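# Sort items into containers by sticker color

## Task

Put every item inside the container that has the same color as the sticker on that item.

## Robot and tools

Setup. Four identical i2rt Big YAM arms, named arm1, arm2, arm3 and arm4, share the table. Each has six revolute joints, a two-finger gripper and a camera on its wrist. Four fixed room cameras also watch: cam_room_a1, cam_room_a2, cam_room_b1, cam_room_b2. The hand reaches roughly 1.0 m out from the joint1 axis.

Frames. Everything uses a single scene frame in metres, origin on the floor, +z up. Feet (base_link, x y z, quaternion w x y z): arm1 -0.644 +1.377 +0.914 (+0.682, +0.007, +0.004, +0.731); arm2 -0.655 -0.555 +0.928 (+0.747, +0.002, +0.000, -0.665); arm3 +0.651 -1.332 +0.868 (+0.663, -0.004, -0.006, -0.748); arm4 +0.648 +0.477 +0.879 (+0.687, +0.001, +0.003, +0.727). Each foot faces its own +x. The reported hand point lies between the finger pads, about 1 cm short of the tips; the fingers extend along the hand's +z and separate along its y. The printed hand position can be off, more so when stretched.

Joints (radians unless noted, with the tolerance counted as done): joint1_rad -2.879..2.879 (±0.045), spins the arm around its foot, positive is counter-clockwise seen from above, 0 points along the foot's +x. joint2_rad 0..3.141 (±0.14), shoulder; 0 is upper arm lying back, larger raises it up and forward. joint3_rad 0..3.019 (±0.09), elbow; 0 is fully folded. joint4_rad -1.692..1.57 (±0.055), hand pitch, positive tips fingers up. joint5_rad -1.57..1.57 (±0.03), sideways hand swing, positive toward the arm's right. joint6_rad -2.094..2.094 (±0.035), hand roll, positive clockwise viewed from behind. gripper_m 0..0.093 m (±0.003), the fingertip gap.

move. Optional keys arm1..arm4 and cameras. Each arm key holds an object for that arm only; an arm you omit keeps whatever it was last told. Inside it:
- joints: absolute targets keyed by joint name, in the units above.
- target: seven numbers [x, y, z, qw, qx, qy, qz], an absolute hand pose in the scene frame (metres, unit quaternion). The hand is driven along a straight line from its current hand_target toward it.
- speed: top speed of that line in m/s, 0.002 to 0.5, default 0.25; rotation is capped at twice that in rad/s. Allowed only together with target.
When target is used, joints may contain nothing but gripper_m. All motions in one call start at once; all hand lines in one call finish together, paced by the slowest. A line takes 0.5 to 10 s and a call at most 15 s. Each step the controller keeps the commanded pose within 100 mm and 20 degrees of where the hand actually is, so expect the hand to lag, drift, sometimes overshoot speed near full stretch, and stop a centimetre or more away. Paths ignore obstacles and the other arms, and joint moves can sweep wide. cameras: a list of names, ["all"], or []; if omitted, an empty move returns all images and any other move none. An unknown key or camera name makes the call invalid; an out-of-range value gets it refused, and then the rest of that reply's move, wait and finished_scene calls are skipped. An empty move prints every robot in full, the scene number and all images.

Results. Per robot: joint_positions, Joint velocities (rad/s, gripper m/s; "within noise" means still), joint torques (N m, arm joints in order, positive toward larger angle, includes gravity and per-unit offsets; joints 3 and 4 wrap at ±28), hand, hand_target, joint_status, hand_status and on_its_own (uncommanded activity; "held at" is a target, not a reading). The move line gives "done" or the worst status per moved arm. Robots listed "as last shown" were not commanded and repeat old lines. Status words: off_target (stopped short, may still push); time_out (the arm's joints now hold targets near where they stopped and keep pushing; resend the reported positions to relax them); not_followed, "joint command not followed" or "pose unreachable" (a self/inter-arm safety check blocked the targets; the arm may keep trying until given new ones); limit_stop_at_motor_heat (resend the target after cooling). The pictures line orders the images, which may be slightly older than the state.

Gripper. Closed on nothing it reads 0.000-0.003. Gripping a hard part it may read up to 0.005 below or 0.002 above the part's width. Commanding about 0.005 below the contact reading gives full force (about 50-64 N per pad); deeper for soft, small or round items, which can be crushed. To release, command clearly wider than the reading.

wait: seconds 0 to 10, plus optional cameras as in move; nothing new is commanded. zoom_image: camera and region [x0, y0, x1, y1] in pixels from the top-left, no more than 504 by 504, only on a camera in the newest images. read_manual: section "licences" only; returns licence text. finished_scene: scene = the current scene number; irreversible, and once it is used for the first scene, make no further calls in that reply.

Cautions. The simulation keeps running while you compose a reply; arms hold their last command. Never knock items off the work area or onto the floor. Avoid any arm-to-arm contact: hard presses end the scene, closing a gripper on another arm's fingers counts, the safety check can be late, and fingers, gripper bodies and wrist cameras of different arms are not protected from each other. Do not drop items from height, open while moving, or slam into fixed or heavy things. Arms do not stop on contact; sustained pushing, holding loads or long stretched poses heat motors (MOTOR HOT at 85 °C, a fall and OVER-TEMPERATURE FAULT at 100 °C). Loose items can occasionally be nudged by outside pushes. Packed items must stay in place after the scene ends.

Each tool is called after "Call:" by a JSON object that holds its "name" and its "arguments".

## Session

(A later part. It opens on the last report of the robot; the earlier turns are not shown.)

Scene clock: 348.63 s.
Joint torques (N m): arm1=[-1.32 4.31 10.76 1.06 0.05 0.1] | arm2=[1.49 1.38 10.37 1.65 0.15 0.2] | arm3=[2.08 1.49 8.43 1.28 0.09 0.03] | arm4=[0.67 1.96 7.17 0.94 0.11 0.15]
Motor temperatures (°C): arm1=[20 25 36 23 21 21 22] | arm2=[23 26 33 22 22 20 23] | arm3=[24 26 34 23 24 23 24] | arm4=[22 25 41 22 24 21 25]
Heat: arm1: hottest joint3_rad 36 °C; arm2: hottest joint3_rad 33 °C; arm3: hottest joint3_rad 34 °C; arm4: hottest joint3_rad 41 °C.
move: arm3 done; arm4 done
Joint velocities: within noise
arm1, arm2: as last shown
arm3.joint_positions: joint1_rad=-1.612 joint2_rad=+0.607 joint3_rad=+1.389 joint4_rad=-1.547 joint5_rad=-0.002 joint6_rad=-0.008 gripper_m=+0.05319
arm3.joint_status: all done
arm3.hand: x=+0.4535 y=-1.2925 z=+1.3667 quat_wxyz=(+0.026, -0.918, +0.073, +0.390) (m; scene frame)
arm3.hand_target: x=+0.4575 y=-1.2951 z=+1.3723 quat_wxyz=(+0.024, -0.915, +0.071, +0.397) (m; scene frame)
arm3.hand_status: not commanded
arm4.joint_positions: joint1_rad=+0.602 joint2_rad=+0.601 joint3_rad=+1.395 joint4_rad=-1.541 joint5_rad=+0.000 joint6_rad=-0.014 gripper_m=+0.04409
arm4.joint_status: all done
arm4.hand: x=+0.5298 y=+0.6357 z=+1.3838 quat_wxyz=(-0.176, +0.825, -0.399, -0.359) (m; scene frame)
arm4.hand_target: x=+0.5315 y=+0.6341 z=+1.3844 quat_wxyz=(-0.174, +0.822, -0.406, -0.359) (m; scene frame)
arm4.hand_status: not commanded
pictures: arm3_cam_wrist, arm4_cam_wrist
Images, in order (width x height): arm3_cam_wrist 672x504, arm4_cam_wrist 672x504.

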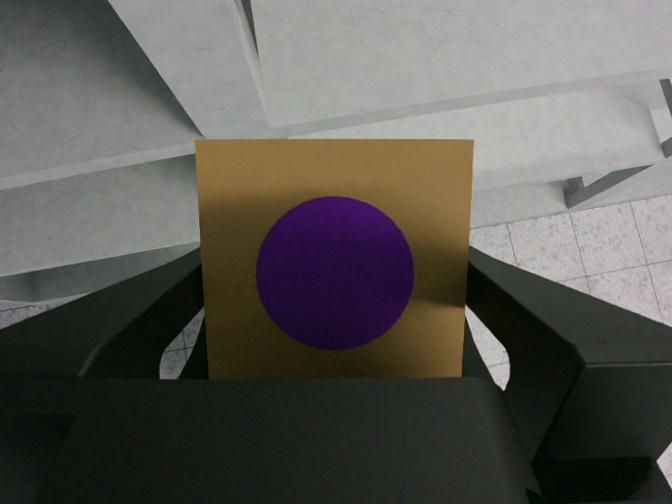

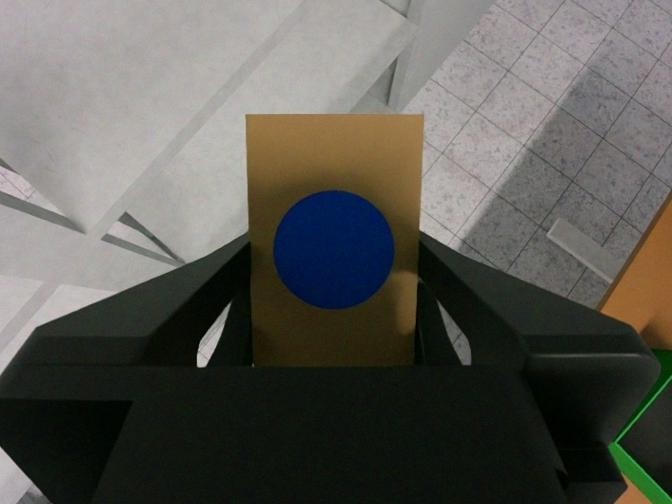

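Call:
{"name": "move", "arguments": {"arm3": {"joints": {"joint1_rad": 1.81}}, "arm4": {"joints": {"joint1_rad": -1.913}}}}

Call:
{"name": "move", "arguments": {"arm3": {"target": [1.165, -1.271, 1.03, 0.2584, -0.0564, 0.9643, 0.0151], "speed": 0.3}, "arm4": {"target": [1.11, 0.341, 1.03, 0.2562, 0.1378, 0.9561, -0.0369], "speed": 0.3}}}

Call:
{"name": "wait", "arguments": {"seconds": 0.3, "cameras": ["arm3_cam_wrist", "arm4_cam_wrist"]}}

Scene clock: 357.57 s.
Joint torques (N m): arm1=[-1.44 3.96 10.91 1.32 0.15 0.14] | arm2=[1.55 1.44 10.39 1.61 0.16 0.21] | arm3=[1.9 1.32 8.35 1.31 0.09 0] | arm4=[0.26 1.96 7.15 0.92 0.11 0.18]
Motor temperatures (°C): arm1=[20 25 36 23 21 21 22] | arm2=[23 25 32 22 22 20 23] | arm3=[24 25 33 23 24 23 24] | arm4=[22 25 39 22 24 21 25]
Heat: arm1: hottest joint3_rad 36 °C; arm2: hottest joint3_rad 32 °C; arm3: hottest joint3_rad 33 °C; arm4: hottest joint3_rad 39 °C.
move: arm3 done; arm4 done
Joint velocities: within noise
arm1, arm2: as last shown
arm3.joint_positions: joint1_rad=+1.799 joint2_rad=+0.607 joint3_rad=+1.389 joint4_rad=-1.547 joint5_rad=-0.001 joint6_rad=-0.006 gripper_m=+0.05319
arm3.joint_status: all done
arm3.hand: x=+0.8487 y=-1.3036 z=+1.3673 quat_wxyz=(-0.392, +0.055, -0.918, -0.014) (m; scene frame)
arm3.hand_target: x=+0.8442 y=-1.3021 z=+1.3728 quat_wxyz=(-0.399, +0.057, -0.915, -0.017) (m; scene frame)
arm3.hand_status: not commanded
arm4.joint_positions: joint1_rad=-1.909 joint2_rad=+0.601 joint3_rad=+1.395 joint4_rad=-1.541 joint5_rad=+0.000 joint6_rad=-0.013 gripper_m=+0.04410
arm4.joint_status: all done
arm4.hand: x=+0.8399 y=+0.4236 z=+1.3831 quat_wxyz=(-0.394, -0.122, -0.909, +0.061) (m; scene frame)
arm4.hand_target: x=+0.8375 y=+0.4236 z=+1.3836 quat_wxyz=(-0.393, -0.130, -0.909, +0.059) (m; scene frame)
arm4.hand_status: not commanded
pictures: none

Scene clock: 359.97 s.
Joint torques (N m): arm1=[-1.61 4.19 10.82 1.06 0.09 0.09] | arm2=[1.44 1.49 10.37 1.61 0.16 0.19] | arm3=[1.2 -14.39 12.97 1.47 -0.07 0] | arm4=[0.09 -12.4 10.69 1.37 -0.06 0.13]
Motor temperatures (°C): arm1=[20 25 36 23 21 21 22] | arm2=[23 25 32 22 22 20 23] | arm3=[24 25 33 23 24 23 24] | arm4=[22 25 39 22 24 21 26]
Heat: arm1: hottest joint3_rad 36 °C; arm2: hottest joint3_rad 32 °C; arm3: hottest joint3_rad 33 °C; arm4: hottest joint3_rad 39 °C.
move: arm3 off_target; arm4 off_target
Joint velocities: within noise
arm1, arm2: as last shown
arm3.joint_positions: joint1_rad=+1.799 joint2_rad=+1.441 joint3_rad=+1.006 joint4_rad=-0.695 joint5_rad=-0.014 joint6_rad=-0.006 gripper_m=+0.05319
arm3.joint_status: not commanded
arm3.hand: x=+1.1404 y=-1.2751 z=+0.9969 quat_wxyz=(-0.218, +0.058, -0.974, -0.011) (m; scene frame)
arm3.hand_target: x=+1.1629 y=-1.2712 z=+1.0306 quat_wxyz=(-0.258, +0.057, -0.964, -0.015) (m; scene frame)
arm3.hand_status: off_target (0.041 m and 4.7 deg from the pose sent, 0.464 m and 16.2 deg at the start)
arm4.joint_positions: joint1_rad=-1.910 joint2_rad=+1.356 joint3_rad=+0.912 joint4_rad=-0.665 joint5_rad=-0.002 joint6_rad=-0.013 gripper_m=+0.04410
arm4.joint_status: not commanded
arm4.hand: x=+1.0928 y=+0.3486 z=+1.0060 quat_wxyz=(-0.224, -0.130, -0.965, +0.034) (m; scene frame)
arm4.hand_target: x=+1.1089 y=+0.3413 z=+1.0304 quat_wxyz=(-0.256, -0.138, -0.956, +0.037) (m; scene frame)
arm4.hand_status: off_target (0.030 m and 3.9 deg from the pose sent, 0.452 m and 17.0 deg at the start)
pictures: none

Scene clock: 360.27 s.
Joint torques (N m): arm1=[-1.73 4.72 10.86 1.07 0.08 0.15] | arm2=[1.49 1.55 10.36 1.59 0.15 0.19] | arm3=[1.2 -14.33 12.94 1.5 -0.07 -0.01] | arm4=[0.56 -12.22 10.66 1.36 -0.04 0.17]
Motor temperatures (°C): arm1=[20 25 36 23 21 21 22] | arm2=[23 25 32 22 22 20 23] | arm3=[24 25 33 23 24 23 24] | arm4=[22 25 39 22 24 21 26]
Heat: arm1: hottest joint3_rad 36 °C; arm2: hottest joint3_rad 32 °C; arm3: hottest joint3_rad 33 °C; arm4: hottest joint3_rad 39 °C.
Joint velocities: within noise
arm1.joint_positions: joint1_rad=-2.242 joint2_rad=+0.597 joint3_rad=+1.378 joint4_rad=-1.539 joint5_rad=-0.003 joint6_rad=+0.003 gripper_m=+0.08496
arm1.joint_status: not commanded
arm1.hand: x=-0.4726 y=+1.2636 z=+1.4091 quat_wxyz=(-0.371, -0.273, -0.880, +0.117) (m; scene frame)
arm1.hand_target: x=-0.4749 y=+1.2656 z=+1.4165 quat_wxyz=(-0.375, -0.275, -0.878, +0.116) (m; scene frame)
arm1.hand_status: not commanded
arm2.joint_positions: joint1_rad=+0.914 joint2_rad=+0.597 joint3_rad=+1.383 joint4_rad=-1.535 joint5_rad=+0.003 joint6_rad=-0.009 gripper_m=+0.09194
arm2.joint_status: not commanded
arm2.hand: x=-0.4862 y=-0.6598 z=+1.4289 quat_wxyz=(-0.384, -0.242, -0.884, +0.108) (m; scene frame)
arm2.hand_target: x=-0.4885 y=-0.6571 z=+1.4334 quat_wxyz=(-0.385, -0.244, -0.884, +0.105) (m; scene frame)
arm2.hand_status: not commanded
arm3.joint_positions: joint1_rad=+1.799 joint2_rad=+1.441 joint3_rad=+1.006 joint4_rad=-0.695 joint5_rad=-0.014 joint6_rad=-0.006 gripper_m=+0.05319
arm3.joint_status: not commanded
arm3.hand: x=+1.1404 y=-1.2751 z=+0.9969 quat_wxyz=(-0.218, +0.058, -0.974, -0.011) (m; scene frame)
arm3.hand_target: x=+1.1629 y=-1.2712 z=+1.0306 quat_wxyz=(-0.258, +0.057, -0.964, -0.015) (m; scene frame)
arm3.hand_status: off_target (0.041 m and 4.7 deg from the pose sent, 0.464 m and 16.2 deg at the start)
arm4.joint_positions: joint1_rad=-1.910 joint2_rad=+1.356 joint3_rad=+0.912 joint4_rad=-0.665 joint5_rad=-0.002 joint6_rad=-0.013 gripper_m=+0.04410
arm4.joint_status: not commanded
arm4.hand: x=+1.0928 y=+0.3486 z=+1.0060 quat_wxyz=(-0.224, -0.130, -0.965, +0.034) (m; scene frame)
arm4.hand_target: x=+1.1089 y=+0.3413 z=+1.0304 quat_wxyz=(-0.256, -0.138, -0.956, +0.037) (m; scene frame)
arm4.hand_status: off_target (0.030 m and 3.9 deg from the pose sent, 0.452 m and 17.0 deg at the start)
wait: 0.30 s; at rest by 0.27 s
pictures: arm3_cam_wrist, arm4_cam_wrist
Images, in order (width x height): arm3_cam_wrist 672x504, arm4_cam_wrist 672x504.

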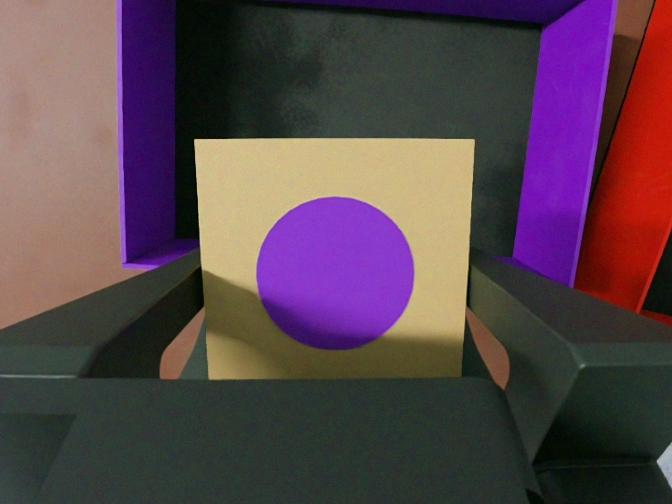

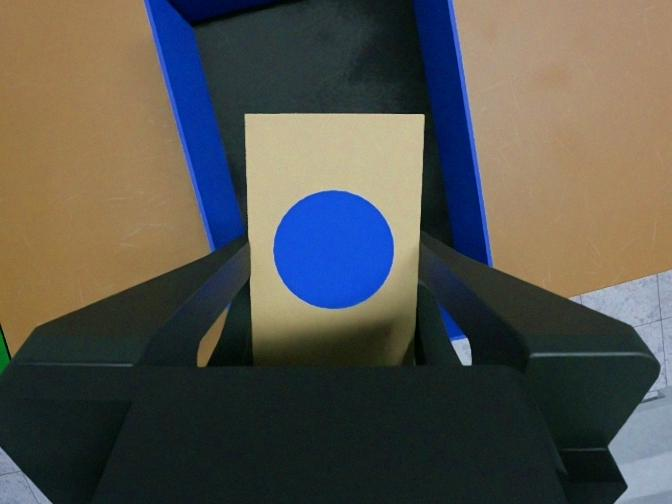

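Call:
{"name": "move", "arguments": {"arm3": {"target": [1.196, -1.277, 0.86, 0.2584, -0.0564, 0.9643, 0.0151], "speed": 0.25}, "arm4": {"target": [1.126, 0.339, 0.86, 0.2562, 0.1378, 0.9561, -0.0369], "speed": 0.25}}}

Call:
{"name": "move", "arguments": {"arm3": {"target": [1.196, -1.277, 0.80, 0.2584, -0.0564, 0.9643, 0.0151], "speed": 0.12}, "arm4": {"target": [1.126, 0.339, 0.80, 0.2562, 0.1378, 0.9561, -0.0369], "speed": 0.12}, "cameras": ["arm3_cam_wrist", "arm4_cam_wrist"]}}

Scene clock: 375.80 s.
Joint torques (N m): arm1=[-1.61 4.25 10.86 1.01 0.11 0.12] | arm2=[1.44 1.49 10.37 1.62 0.15 0.2] | arm3=[0.21 -17.55 6.63 1.65 -0.08 -0.11] | arm4=[0.5 -14.33 6.22 1.46 0.1 0.18]
Motor temperatures (°C): arm1=[20 24 36 23 21 21 22] | arm2=[23 25 32 22 22 20 23] | arm3=[24 25 32 23 24 23 24] | arm4=[22 24 39 22 24 21 26]
Heat: arm1: hottest joint3_rad 36 °C; arm2: hottest joint3_rad 32 °C; arm3: hottest joint3_rad 32 °C; arm4: hottest joint3_rad 39 °C.
move: arm3 off_target; arm4 done
Joint velocities: within noise
arm1, arm2: as last shown
arm3.joint_positions: joint1_rad=+1.798 joint2_rad=+1.785 joint3_rad=+0.948 joint4_rad=-0.238 joint5_rad=-0.021 joint6_rad=-0.006 gripper_m=+0.05319
arm3.joint_status: not commanded
arm3.hand: x=+1.1898 y=-1.2712 z=+0.8514 quat_wxyz=(-0.244, +0.059, -0.968, -0.016) (m; scene frame)
arm3.hand_target: x=+1.1959 y=-1.2770 z=+0.8600 quat_wxyz=(-0.258, +0.056, -0.964, -0.015) (m; scene frame)
arm3.hand_status: off_target (0.012 m and 1.7 deg from the pose sent, 0.148 m and 4.7 deg at the start)
arm4.joint_positions: joint1_rad=-1.910 joint2_rad=+1.697 joint3_rad=+0.786 joint4_rad=-0.157 joint5_rad=-0.002 joint6_rad=-0.008 gripper_m=+0.04410
arm4.joint_status: not commanded
arm4.hand: x=+1.1189 y=+0.3403 z=+0.8559 quat_wxyz=(-0.244, -0.132, -0.960, +0.037) (m; scene frame)
arm4.hand_target: x=+1.1260 y=+0.3391 z=+0.8602 quat_wxyz=(-0.256, -0.138, -0.956, +0.037) (m; scene frame)
arm4.hand_status: done (0.008 m and 1.6 deg from the pose sent, 0.150 m and 3.9 deg at the start)
pictures: none

Scene clock: 376.97 s.
Joint torques (N m): arm1=[-1.32 4.25 10.95 0.94 0.11 0.12] | arm2=[1.44 1.55 10.39 1.61 0.15 0.2] | arm3=[0.32 -17.26 5.49 1.68 -0.05 -0.1] | arm4=[0.85 -14.33 4.83 1.51 0.14 0.16]
Motor temperatures (°C): arm1=[20 24 36 23 21 21 22] | arm2=[23 25 32 22 22 20 23] | arm3=[24 25 32 23 24 23 24] | arm4=[22 24 38 22 24 21 26]
Heat: arm1: hottest joint3_rad 36 °C; arm2: hottest joint3_rad 32 °C; arm3: hottest joint3_rad 32 °C; arm4: hottest joint3_rad 38 °C.
move: arm3 done; arm4 done
Joint velocities: within noise
arm1, arm2: as last shown
arm3.joint_positions: joint1_rad=+1.798 joint2_rad=+1.913 joint3_rad=+0.927 joint4_rad=-0.082 joint5_rad=-0.021 joint6_rad=-0.006 gripper_m=+0.05319
arm3.joint_status: not commanded
arm3.hand: x=+1.1908 y=-1.2719 z=+0.7959 quat_wxyz=(-0.248, +0.059, -0.967, -0.016) (m; scene frame)
arm3.hand_target: x=+1.1959 y=-1.2771 z=+0.7999 quat_wxyz=(-0.258, +0.056, -0.964, -0.015) (m; scene frame)
arm3.hand_status: done (0.008 m and 1.2 deg from the pose sent, 0.052 m and 1.7 deg at the start)
arm4.joint_positions: joint1_rad=-1.910 joint2_rad=+1.850 joint3_rad=+0.771 joint4_rad=+0.021 joint5_rad=-0.002 joint6_rad=-0.007 gripper_m=+0.04410
arm4.joint_status: not commanded
arm4.hand: x=+1.1213 y=+0.3393 z=+0.8002 quat_wxyz=(-0.249, -0.132, -0.959, +0.037) (m; scene frame)
arm4.hand_target: x=+1.1259 y=+0.3391 z=+0.8001 quat_wxyz=(-0.256, -0.138, -0.956, +0.037) (m; scene frame)
arm4.hand_status: done (0.005 m and 1.1 deg from the pose sent, 0.056 m and 1.6 deg at the start)
pictures: arm3_cam_wrist, arm4_cam_wrist
Images, in order (width x height): arm3_cam_wrist 672x504, arm4_cam_wrist 672x504.

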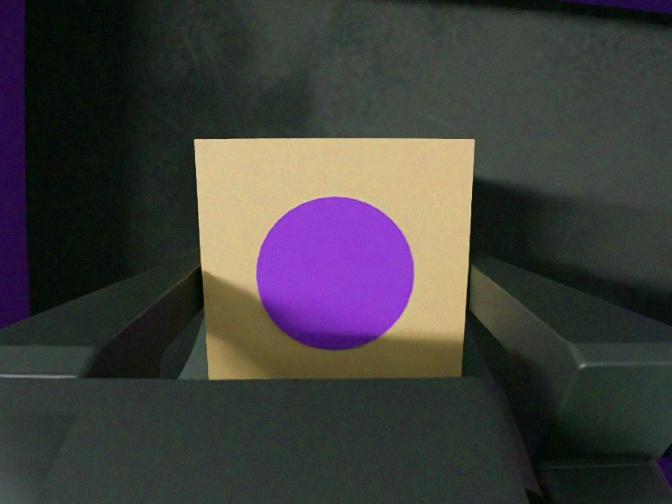

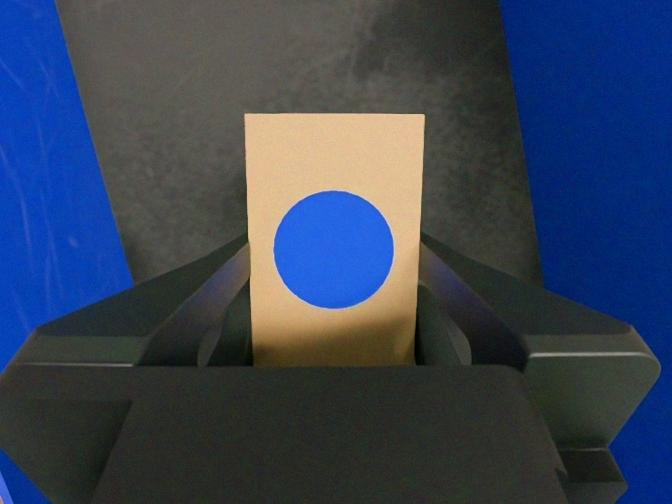

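Continue descending in small steps.

Call:
{"name": "move", "arguments": {"arm3": {"target": [1.196, -1.277, 0.775, 0.2584, -0.0564, 0.9643, 0.0151], "speed": 0.06}, "arm4": {"target": [1.126, 0.339, 0.772, 0.2562, 0.1378, 0.9561, -0.0369], "speed": 0.06}}}

Call:
{"name": "move", "arguments": {"arm3": {"target": [1.196, -1.277, 0.763, 0.2584, -0.0564, 0.9643, 0.0151], "speed": 0.04}, "arm4": {"target": [1.126, 0.339, 0.76, 0.2562, 0.1378, 0.9561, -0.0369], "speed": 0.04}}}

Call:
{"name": "move", "arguments": {"arm3": {"target": [1.196, -1.277, 0.752, 0.2584, -0.0564, 0.9643, 0.0151], "speed": 0.04}, "arm4": {"target": [1.126, 0.339, 0.75, 0.2562, 0.1378, 0.9561, -0.0369], "speed": 0.04}, "cameras": ["arm3_cam_wrist", "arm4_cam_wrist"]}}

Scene clock: 384.93 s.
Joint torques (N m): arm1=[-1.38 4.19 10.85 1.1 0.11 0.07] | arm2=[1.44 1.49 10.41 1.61 0.15 0.19] | arm3=[0.38 -16.79 5.12 1.74 -0.04 -0.11] | arm4=[0.79 -14.27 4.44 1.44 0.13 0.2]
Motor temperatures (°C): arm1=[20 24 36 23 21 21 22] | arm2=[23 25 32 22 22 20 23] | arm3=[24 25 32 23 24 23 24] | arm4=[22 25 37 22 24 21 26]
Heat: arm1: hottest joint3_rad 36 °C; arm2: hottest joint3_rad 32 °C; arm3: hottest joint3_rad 32 °C; arm4: hottest joint3_rad 37 °C.
move: arm3 done; arm4 done
Joint velocities: within noise
arm1, arm2: as last shown
arm3.joint_positions: joint1_rad=+1.798 joint2_rad=+1.966 joint3_rad=+0.927 joint4_rad=-0.019 joint5_rad=-0.021 joint6_rad=-0.006 gripper_m=+0.05319
arm3.joint_status: not commanded
arm3.hand: x=+1.1931 y=-1.2719 z=+0.7758 quat_wxyz=(-0.253, +0.059, -0.966, -0.016) (m; scene frame)
arm3.hand_target: x=+1.1959 y=-1.2770 z=+0.7751 quat_wxyz=(-0.258, +0.056, -0.964, -0.015) (m; scene frame)
arm3.hand_status: done (0.006 m and 0.7 deg from the pose sent, 0.022 m and 1.2 deg at the start)
arm4.joint_positions: joint1_rad=-1.910 joint2_rad=+1.924 joint3_rad=+0.771 joint4_rad=+0.099 joint5_rad=-0.002 joint6_rad=-0.007 gripper_m=+0.04410
arm4.joint_status: not commanded
arm4.hand: x=+1.1219 y=+0.3390 z=+0.7750 quat_wxyz=(-0.251, -0.132, -0.958, +0.038) (m; scene frame)
arm4.hand_target: x=+1.1259 y=+0.3391 z=+0.7721 quat_wxyz=(-0.256, -0.138, -0.956, +0.037) (m; scene frame)
arm4.hand_status: done (0.005 m and 0.9 deg from the pose sent, 0.029 m and 1.1 deg at the start)
pictures: none

Scene clock: 385.90 s.
Joint torques (N m): arm1=[-1.49 4.42 10.91 1.1 0.11 0.12] | arm2=[1.44 1.61 10.41 1.62 0.15 0.19] | arm3=[0.26 -16.62 5.04 1.73 -0.04 -0.1] | arm4=[0.97 -14.39 4.45 1.58 0.12 0.19]
Motor temperatures (°C): arm1=[20 24 36 23 21 21 22] | arm2=[23 25 32 22 22 20 23] | arm3=[24 25 32 23 24 23 24] | arm4=[22 24 37 22 24 21 26]
Heat: arm1: hottest joint3_rad 36 °C; arm2: hottest joint3_rad 32 °C; arm3: hottest joint3_rad 32 °C; arm4: hottest joint3_rad 37 °C.
move: arm3 done; arm4 done
Joint velocities: within noise
arm1, arm2: as last shown
arm3.joint_positions: joint1_rad=+1.798 joint2_rad=+1.993 joint3_rad=+0.927 joint4_rad=+0.010 joint5_rad=-0.021 joint6_rad=-0.006 gripper_m=+0.05319
arm3.joint_status: not commanded
arm3.hand: x=+1.1933 y=-1.2721 z=+0.7653 quat_wxyz=(-0.254, +0.059, -0.965, -0.016) (m; scene frame)
arm3.hand_target: x=+1.1959 y=-1.2770 z=+0.7631 quat_wxyz=(-0.258, +0.056, -0.964, -0.015) (m; scene frame)
arm3.hand_status: done (0.006 m and 0.6 deg from the pose sent, 0.014 m and 0.7 deg at the start)
arm4.joint_positions: joint1_rad=-1.910 joint2_rad=+1.955 joint3_rad=+0.771 joint4_rad=+0.132 joint5_rad=-0.002 joint6_rad=-0.006 gripper_m=+0.04410
arm4.joint_status: not commanded
arm4.hand: x=+1.1214 y=+0.3391 z=+0.7642 quat_wxyz=(-0.252, -0.132, -0.958, +0.038) (m; scene frame)
arm4.hand_target: x=+1.1258 y=+0.3391 z=+0.7600 quat_wxyz=(-0.256, -0.138, -0.956, +0.037) (m; scene frame)
arm4.hand_status: done (0.006 m and 0.8 deg from the pose sent, 0.016 m and 0.9 deg at the start)
pictures: none

Scene clock: 386.87 s.
Joint torques (N m): arm1=[-1.61 3.96 10.89 1.25 0.09 0.12] | arm2=[1.44 1.44 10.39 1.58 0.15 0.19] | arm3=[0.38 -16.38 4.98 1.62 -0.03 -0.1] | arm4=[0.91 -13.57 4.44 1.43 0.14 0.18]
Motor temperatures (°C): arm1=[20 24 36 23 21 21 22] | arm2=[23 25 32 22 22 20 23] | arm3=[24 25 32 23 24 23 24] | arm4=[22 24 37 22 24 21 26]
Heat: arm1: hottest joint3_rad 36 °C; arm2: hottest joint3_rad 32 °C; arm3: hottest joint3_rad 32 °C; arm4: hottest joint3_rad 37 °C.
move: arm3 done; arm4 done
Joint velocities: within noise
arm1, arm2: as last shown
arm3.joint_positions: joint1_rad=+1.798 joint2_rad=+2.017 joint3_rad=+0.927 joint4_rad=+0.038 joint5_rad=-0.021 joint6_rad=-0.006 gripper_m=+0.05319
arm3.joint_status: not commanded
arm3.hand: x=+1.1935 y=-1.2722 z=+0.7557 quat_wxyz=(-0.255, +0.059, -0.965, -0.016) (m; scene frame)
arm3.hand_target: x=+1.1959 y=-1.2770 z=+0.7521 quat_wxyz=(-0.258, +0.056, -0.964, -0.015) (m; scene frame)
arm3.hand_status: done (0.007 m and 0.5 deg from the pose sent, 0.014 m and 0.6 deg at the start)
arm4.joint_positions: joint1_rad=-1.910 joint2_rad=+1.982 joint3_rad=+0.771 joint4_rad=+0.159 joint5_rad=-0.002 joint6_rad=-0.006 gripper_m=+0.04410
arm4.joint_status: not commanded
arm4.hand: x=+1.1206 y=+0.3393 z=+0.7549 quat_wxyz=(-0.252, -0.133, -0.958, +0.038) (m; scene frame)
arm4.hand_target: x=+1.1258 y=+0.3391 z=+0.7502 quat_wxyz=(-0.256, -0.138, -0.956, +0.037) (m; scene frame)
arm4.hand_status: done (0.007 m and 0.8 deg from the pose sent, 0.015 m and 0.8 deg at the start)
pictures: arm3_cam_wrist, arm4_cam_wrist
Images, in order (width x height): arm3_cam_wrist 672x504, arm4_cam_wrist 672x504.

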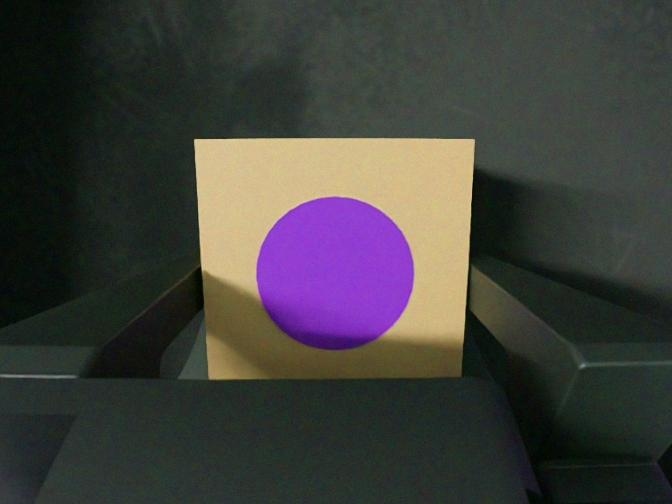

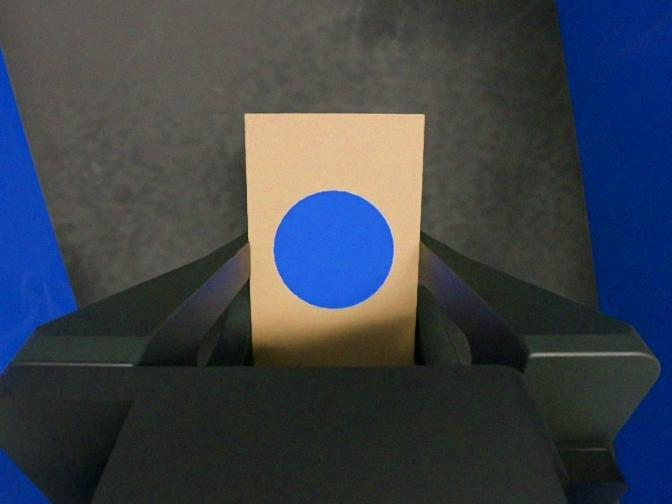

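Call:
{"name": "move", "arguments": {"arm3": {"target": [1.196, -1.277, 0.743, 0.2584, -0.0564, 0.9643, 0.0151], "speed": 0.04}, "arm4": {"target": [1.126, 0.339, 0.742, 0.2562, 0.1378, 0.9561, -0.0369], "speed": 0.04}}}

Call:
{"name": "move", "arguments": {"arm3": {"target": [1.196, -1.277, 0.735, 0.2584, -0.0564, 0.9643, 0.0151], "speed": 0.04}, "arm4": {"target": [1.126, 0.339, 0.734, 0.2562, 0.1378, 0.9561, -0.0369], "speed": 0.04}, "cameras": ["arm3_cam_wrist", "arm4_cam_wrist"]}}

Scene clock: 395.57 s.
Joint torques (N m): arm1=[-1.14 4.19 10.82 1.24 0.1 0.11] | arm2=[1.49 1.49 10.39 1.59 0.16 0.2] | arm3=[0.44 -15.03 5.12 1.54 -0.03 -0.09] | arm4=[0.62 -12.1 4.6 1.36 0.15 0.17]
Motor temperatures (°C): arm1=[20 24 36 23 21 21 22] | arm2=[23 25 32 22 22 20 23] | arm3=[24 25 31 23 24 23 24] | arm4=[22 24 36 22 24 21 26]
Heat: arm1: hottest joint3_rad 36 °C; arm2: hottest joint3_rad 32 °C; arm3: hottest joint3_rad 31 °C; arm4: hottest joint3_rad 36 °C.
move: arm3 off_target; arm4 off_target
Joint velocities: within noise
arm1, arm2: as last shown
arm3.joint_positions: joint1_rad=+1.798 joint2_rad=+2.024 joint3_rad=+0.927 joint4_rad=+0.062 joint5_rad=-0.021 joint6_rad=-0.006 gripper_m=+0.05319
arm3.joint_status: not commanded
arm3.hand: x=+1.1971 y=-1.2718 z=+0.7554 quat_wxyz=(-0.264, +0.059, -0.963, -0.017) (m; scene frame)
arm3.hand_target: x=+1.1956 y=-1.2770 z=+0.7432 quat_wxyz=(-0.258, +0.056, -0.964, -0.015) (m; scene frame)
arm3.hand_status: off_target (0.013 m and 0.7 deg from the pose sent, 0.014 m and 0.5 deg at the start)
arm4.joint_positions: joint1_rad=-1.910 joint2_rad=+1.989 joint3_rad=+0.771 joint4_rad=+0.184 joint5_rad=-0.002 joint6_rad=-0.004 gripper_m=+0.04410
arm4.joint_status: not commanded
arm4.hand: x=+1.1240 y=+0.3383 z=+0.7548 quat_wxyz=(-0.261, -0.133, -0.955, +0.039) (m; scene frame)
arm4.hand_target: x=+1.1255 y=+0.3392 z=+0.7423 quat_wxyz=(-0.256, -0.138, -0.956, +0.037) (m; scene frame)
arm4.hand_status: off_target (0.013 m and 0.8 deg from the pose sent, 0.014 m and 0.8 deg at the start)
pictures: none

Scene clock: 396.53 s.
Joint torques (N m): arm1=[-1.44 4.19 10.81 0.98 0.09 0.07] | arm2=[1.49 1.49 10.37 1.61 0.16 0.2] | arm3=[0.38 -13.74 5.19 1.36 -0.03 -0.09] | arm4=[0.91 -10.58 4.75 1.16 0.15 0.11]
Motor temperatures (°C): arm1=[20 24 36 23 21 21 22] | arm2=[23 25 32 22 22 20 23] | arm3=[24 25 31 23 24 23 24] | arm4=[22 24 35 22 24 21 26]
Heat: arm1: hottest joint3_rad 36 °C; arm2: hottest joint3_rad 32 °C; arm3: hottest joint3_rad 31 °C; arm4: hottest joint3_rad 35 °C.
move: arm3 off_target; arm4 off_target
Joint velocities: within noise
arm1, arm2: as last shown
arm3.joint_positions: joint1_rad=+1.798 joint2_rad=+2.030 joint3_rad=+0.927 joint4_rad=+0.085 joint5_rad=-0.021 joint6_rad=-0.006 gripper_m=+0.05319
arm3.joint_status: not commanded
arm3.hand: x=+1.2006 y=-1.2714 z=+0.7553 quat_wxyz=(-0.272, +0.059, -0.960, -0.017) (m; scene frame)
arm3.hand_target: x=+1.1951 y=-1.2770 z=+0.7357 quat_wxyz=(-0.258, +0.056, -0.964, -0.015) (m; scene frame)
arm3.hand_status: off_target (0.022 m and 1.7 deg from the pose sent, 0.021 m and 0.8 deg at the start)
arm4.joint_positions: joint1_rad=-1.910 joint2_rad=+1.995 joint3_rad=+0.771 joint4_rad=+0.209 joint5_rad=-0.002 joint6_rad=-0.003 gripper_m=+0.04410
arm4.joint_status: not commanded
arm4.hand: x=+1.1276 y=+0.3373 z=+0.7548 quat_wxyz=(-0.270, -0.133, -0.953, +0.040) (m; scene frame)
arm4.hand_target: x=+1.1248 y=+0.3394 z=+0.7347 quat_wxyz=(-0.256, -0.138, -0.956, +0.037) (m; scene frame)
arm4.hand_status: off_target (0.021 m and 1.7 deg from the pose sent, 0.021 m and 0.8 deg at the start)
pictures: arm3_cam_wrist, arm4_cam_wrist
Images, in order (width x height): arm3_cam_wrist 672x504, arm4_cam_wrist 672x504.

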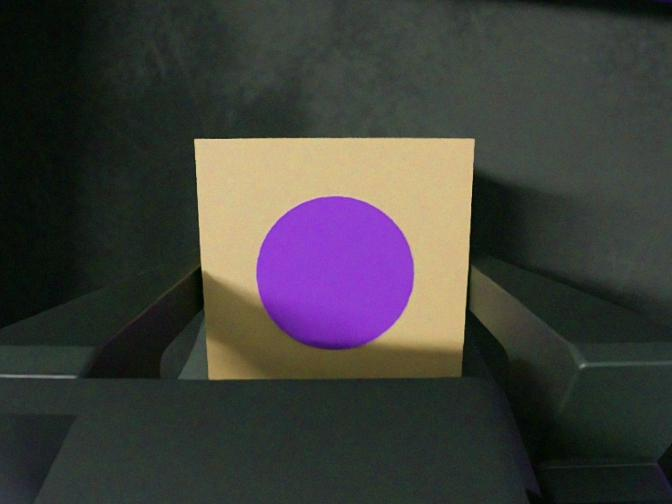

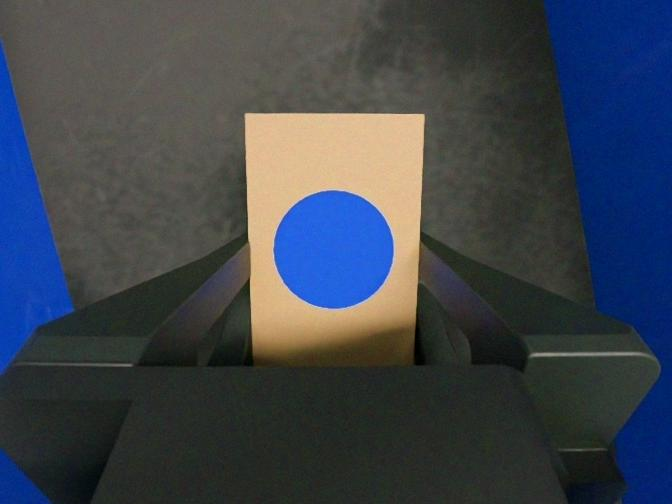

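Contact at 0.7555. Relieve, open, retreat.

Call:
{"name": "move", "arguments": {"arm3": {"target": [1.1975, -1.2715, 0.754, 0.2584, -0.0564, 0.9643, 0.0151], "speed": 0.06}, "arm4": {"target": [1.1245, 0.3385, 0.753, 0.2562, 0.1378, 0.9561, -0.0369], "speed": 0.06}}}

Call:
{"name": "move", "arguments": {"arm3": {"joints": {"gripper_m": 0.085}}, "arm4": {"joints": {"gripper_m": 0.075}}}}

Call:
{"name": "move", "arguments": {"arm3": {"target": [1.135, -1.278, 0.87, 0.2584, -0.0564, 0.9643, 0.0151], "speed": 0.15}, "arm4": {"target": [1.062, 0.356, 0.87, 0.2562, 0.1378, 0.9561, -0.0369], "speed": 0.15}, "cameras": ["arm3_cam_wrist", "arm4_cam_wrist"]}}

Scene clock: 403.57 s.
Joint torques (N m): arm1=[-1.44 4.31 10.88 1.22 0.12 0.06] | arm2=[1.49 1.55 10.36 1.59 0.16 0.2] | arm3=[1.03 -17.44 5.5 0.27 0.14 0] | arm4=[1.03 -15.79 3.99 0.2 0.07 0.13]
Motor temperatures (°C): arm1=[20 24 36 23 21 21 22] | arm2=[23 25 33 22 22 20 23] | arm3=[24 25 30 23 24 23 24] | arm4=[22 24 35 22 24 21 26]
Heat: arm1: hottest joint3_rad 36 °C; arm2: hottest joint3_rad 33 °C; arm3: hottest joint3_rad 30 °C; arm4: hottest joint3_rad 35 °C.
move: arm3 done; arm4 done
Joint velocities: within noise
arm1.joint_positions: joint1_rad=-2.242 joint2_rad=+0.597 joint3_rad=+1.378 joint4_rad=-1.539 joint5_rad=-0.003 joint6_rad=+0.003 gripper_m=+0.08496
arm1.joint_status: not commanded
arm1.hand: x=-0.4726 y=+1.2636 z=+1.4091 quat_wxyz=(-0.371, -0.273, -0.880, +0.117) (m; scene frame)
arm1.hand_target: x=-0.4749 y=+1.2656 z=+1.4165 quat_wxyz=(-0.375, -0.275, -0.878, +0.116) (m; scene frame)
arm1.hand_status: not commanded
arm2.joint_positions: joint1_rad=+0.914 joint2_rad=+0.597 joint3_rad=+1.383 joint4_rad=-1.535 joint5_rad=+0.003 joint6_rad=-0.009 gripper_m=+0.09194
arm2.joint_status: not commanded
arm2.hand: x=-0.4862 y=-0.6598 z=+1.4289 quat_wxyz=(-0.384, -0.242, -0.884, +0.108) (m; scene frame)
arm2.hand_target: x=-0.4885 y=-0.6571 z=+1.4334 quat_wxyz=(-0.385, -0.244, -0.884, +0.105) (m; scene frame)
arm2.hand_status: not commanded
arm3.joint_positions: joint1_rad=+1.798 joint2_rad=+2.025 joint3_rad=+0.927 joint4_rad=+0.063 joint5_rad=-0.019 joint6_rad=-0.006 gripper_m=+0.05319
arm3.joint_status: not commanded
arm3.hand: x=+1.1972 y=-1.2720 z=+0.7551 quat_wxyz=(-0.264, +0.059, -0.963, -0.016) (m; scene frame)
arm3.hand_target: x=+1.1975 y=-1.2715 z=+0.7541 quat_wxyz=(-0.259, +0.056, -0.964, -0.015) (m; scene frame)
arm3.hand_status: done (0.001 m and 0.7 deg from the pose sent, 0.003 m and 1.7 deg at the start)
arm4.joint_positions: joint1_rad=-1.910 joint2_rad=+1.992 joint3_rad=+0.772 joint4_rad=+0.193 joint5_rad=-0.002 joint6_rad=-0.003 gripper_m=+0.04410
arm4.joint_status: not commanded
arm4.hand: x=+1.1259 y=+0.3377 z=+0.7549 quat_wxyz=(-0.264, -0.134, -0.954, +0.039) (m; scene frame)
arm4.hand_target: x=+1.1246 y=+0.3385 z=+0.7530 quat_wxyz=(-0.256, -0.138, -0.956, +0.037) (m; scene frame)
arm4.hand_status: done (0.002 m and 1.1 deg from the pose sent, 0.004 m and 1.7 deg at the start)
pictures: none

Scene clock: 404.10 s.
Joint torques (N m): arm1=[-1.2 5.07 10.89 1.16 0.09 0.1] | arm2=[1.44 1.49 10.36 1.61 0.15 0.19] | arm3=[1.2 -17.08 5.41 0.75 0.12 0.01] | arm4=[1.03 -15.74 4.07 0.36 0.1 0.14]
Motor temperatures (°C): arm1=[20 24 36 23 21 21 22] | arm2=[23 25 33 22 22 20 23] | arm3=[24 25 30 23 24 23 24] | arm4=[22 24 34 22 24 21 26]
Heat: arm1: hottest joint3_rad 36 °C; arm2: hottest joint3_rad 33 °C; arm3: hottest joint3_rad 30 °C; arm4: hottest joint3_rad 34 °C.
move: arm3 done; arm4 done
Joint velocities: within noise
arm1, arm2: as last shown
arm3.joint_positions: joint1_rad=+1.798 joint2_rad=+2.025 joint3_rad=+0.927 joint4_rad=+0.052 joint5_rad=-0.019 joint6_rad=-0.006 gripper_m=+0.08496
arm3.joint_status: all done
arm3.hand: x=+1.1948 y=-1.2725 z=+0.7537 quat_wxyz=(-0.259, +0.058, -0.964, -0.015) (m; scene frame)
arm3.hand_target: x=+1.1975 y=-1.2716 z=+0.7541 quat_wxyz=(-0.259, +0.056, -0.964, -0.015) (m; scene frame)
arm3.hand_status: not commanded
arm4.joint_positions: joint1_rad=-1.910 joint2_rad=+1.992 joint3_rad=+0.772 joint4_rad=+0.183 joint5_rad=-0.002 joint6_rad=-0.003 gripper_m=+0.07492
arm4.joint_status: all done
arm4.hand: x=+1.1239 y=+0.3383 z=+0.7536 quat_wxyz=(-0.259, -0.134, -0.956, +0.038) (m; scene frame)
arm4.hand_target: x=+1.1246 y=+0.3385 z=+0.7530 quat_wxyz=(-0.256, -0.138, -0.956, +0.037) (m; scene frame)
arm4.hand_status: not commanded
pictures: none

Scene clock: 405.63 s.
Joint torques (N m): arm1=[-1.26 4.19 10.85 1.07 0.07 0.12] | arm2=[1.49 1.49 10.41 1.59 0.15 0.19] | arm3=[0.97 -13.68 5.9 0.72 0.05 -0.02] | arm4=[0.62 -11.75 5.59 0.59 0.03 0.1]
Motor temperatures (°C): arm1=[20 24 36 23 21 21 22] | arm2=[23 25 33 22 22 20 23] | arm3=[24 25 30 23 24 23 24] | arm4=[22 24 34 22 24 21 26]
Heat: arm1: hottest joint3_rad 36 °C; arm2: hottest joint3_rad 33 °C; arm3: hottest joint3_rad 30 °C; arm4: hottest joint3_rad 34 °C.
move: arm3 done; arm4 done
Joint velocities: within noise
arm1, arm2: as last shown
arm3.joint_positions: joint1_rad=+1.798 joint2_rad=+1.629 joint3_rad=+0.783 joint4_rad=-0.188 joint5_rad=-0.019 joint6_rad=-0.006 gripper_m=+0.08496
arm3.joint_status: not commanded
arm3.hand: x=+1.1395 y=-1.2767 z=+0.8729 quat_wxyz=(-0.264, +0.058, -0.962, -0.016) (m; scene frame)
arm3.hand_target: x=+1.1351 y=-1.2781 z=+0.8700 quat_wxyz=(-0.258, +0.056, -0.964, -0.015) (m; scene frame)
arm3.hand_status: done (0.005 m and 0.8 deg from the pose sent, 0.131 m and 0.2 deg at the start)
arm4.joint_positions: joint1_rad=-1.910 joint2_rad=+1.537 joint3_rad=+0.613 joint4_rad=-0.110 joint5_rad=-0.002 joint6_rad=-0.003 gripper_m=+0.07492
arm4.joint_status: not commanded
arm4.hand: x=+1.0644 y=+0.3562 z=+0.8708 quat_wxyz=(-0.261, -0.134, -0.955, +0.039) (m; scene frame)
arm4.hand_target: x=+1.0620 y=+0.3561 z=+0.8700 quat_wxyz=(-0.256, -0.138, -0.956, +0.037) (m; scene frame)
arm4.hand_status: done (0.003 m and 0.7 deg from the pose sent, 0.133 m and 0.6 deg at the start)
pictures: arm3_cam_wrist, arm4_cam_wrist
Images, in order (width x height): arm3_cam_wrist 672x504, arm4_cam_wrist 672x504.

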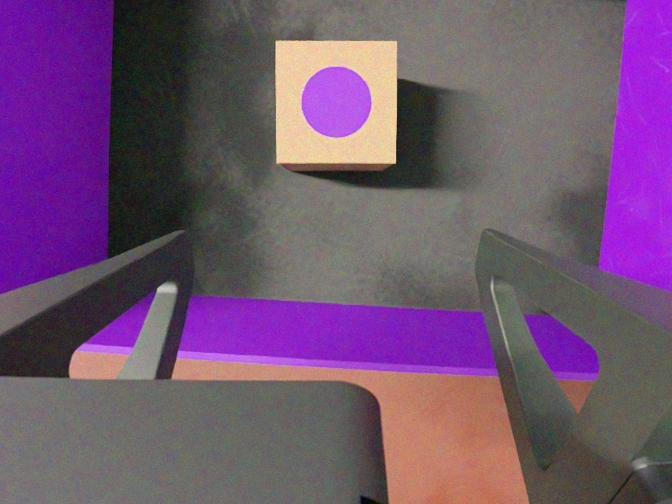

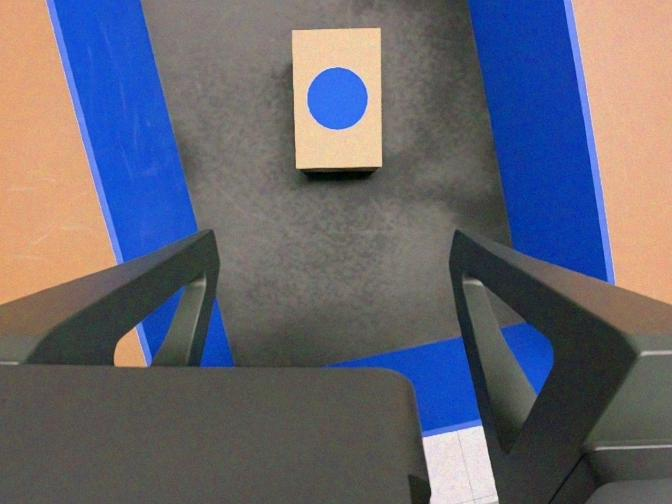

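Call:
{"name": "finished_scene", "arguments": {"scene": 2}}

The scene is finished: the task was done.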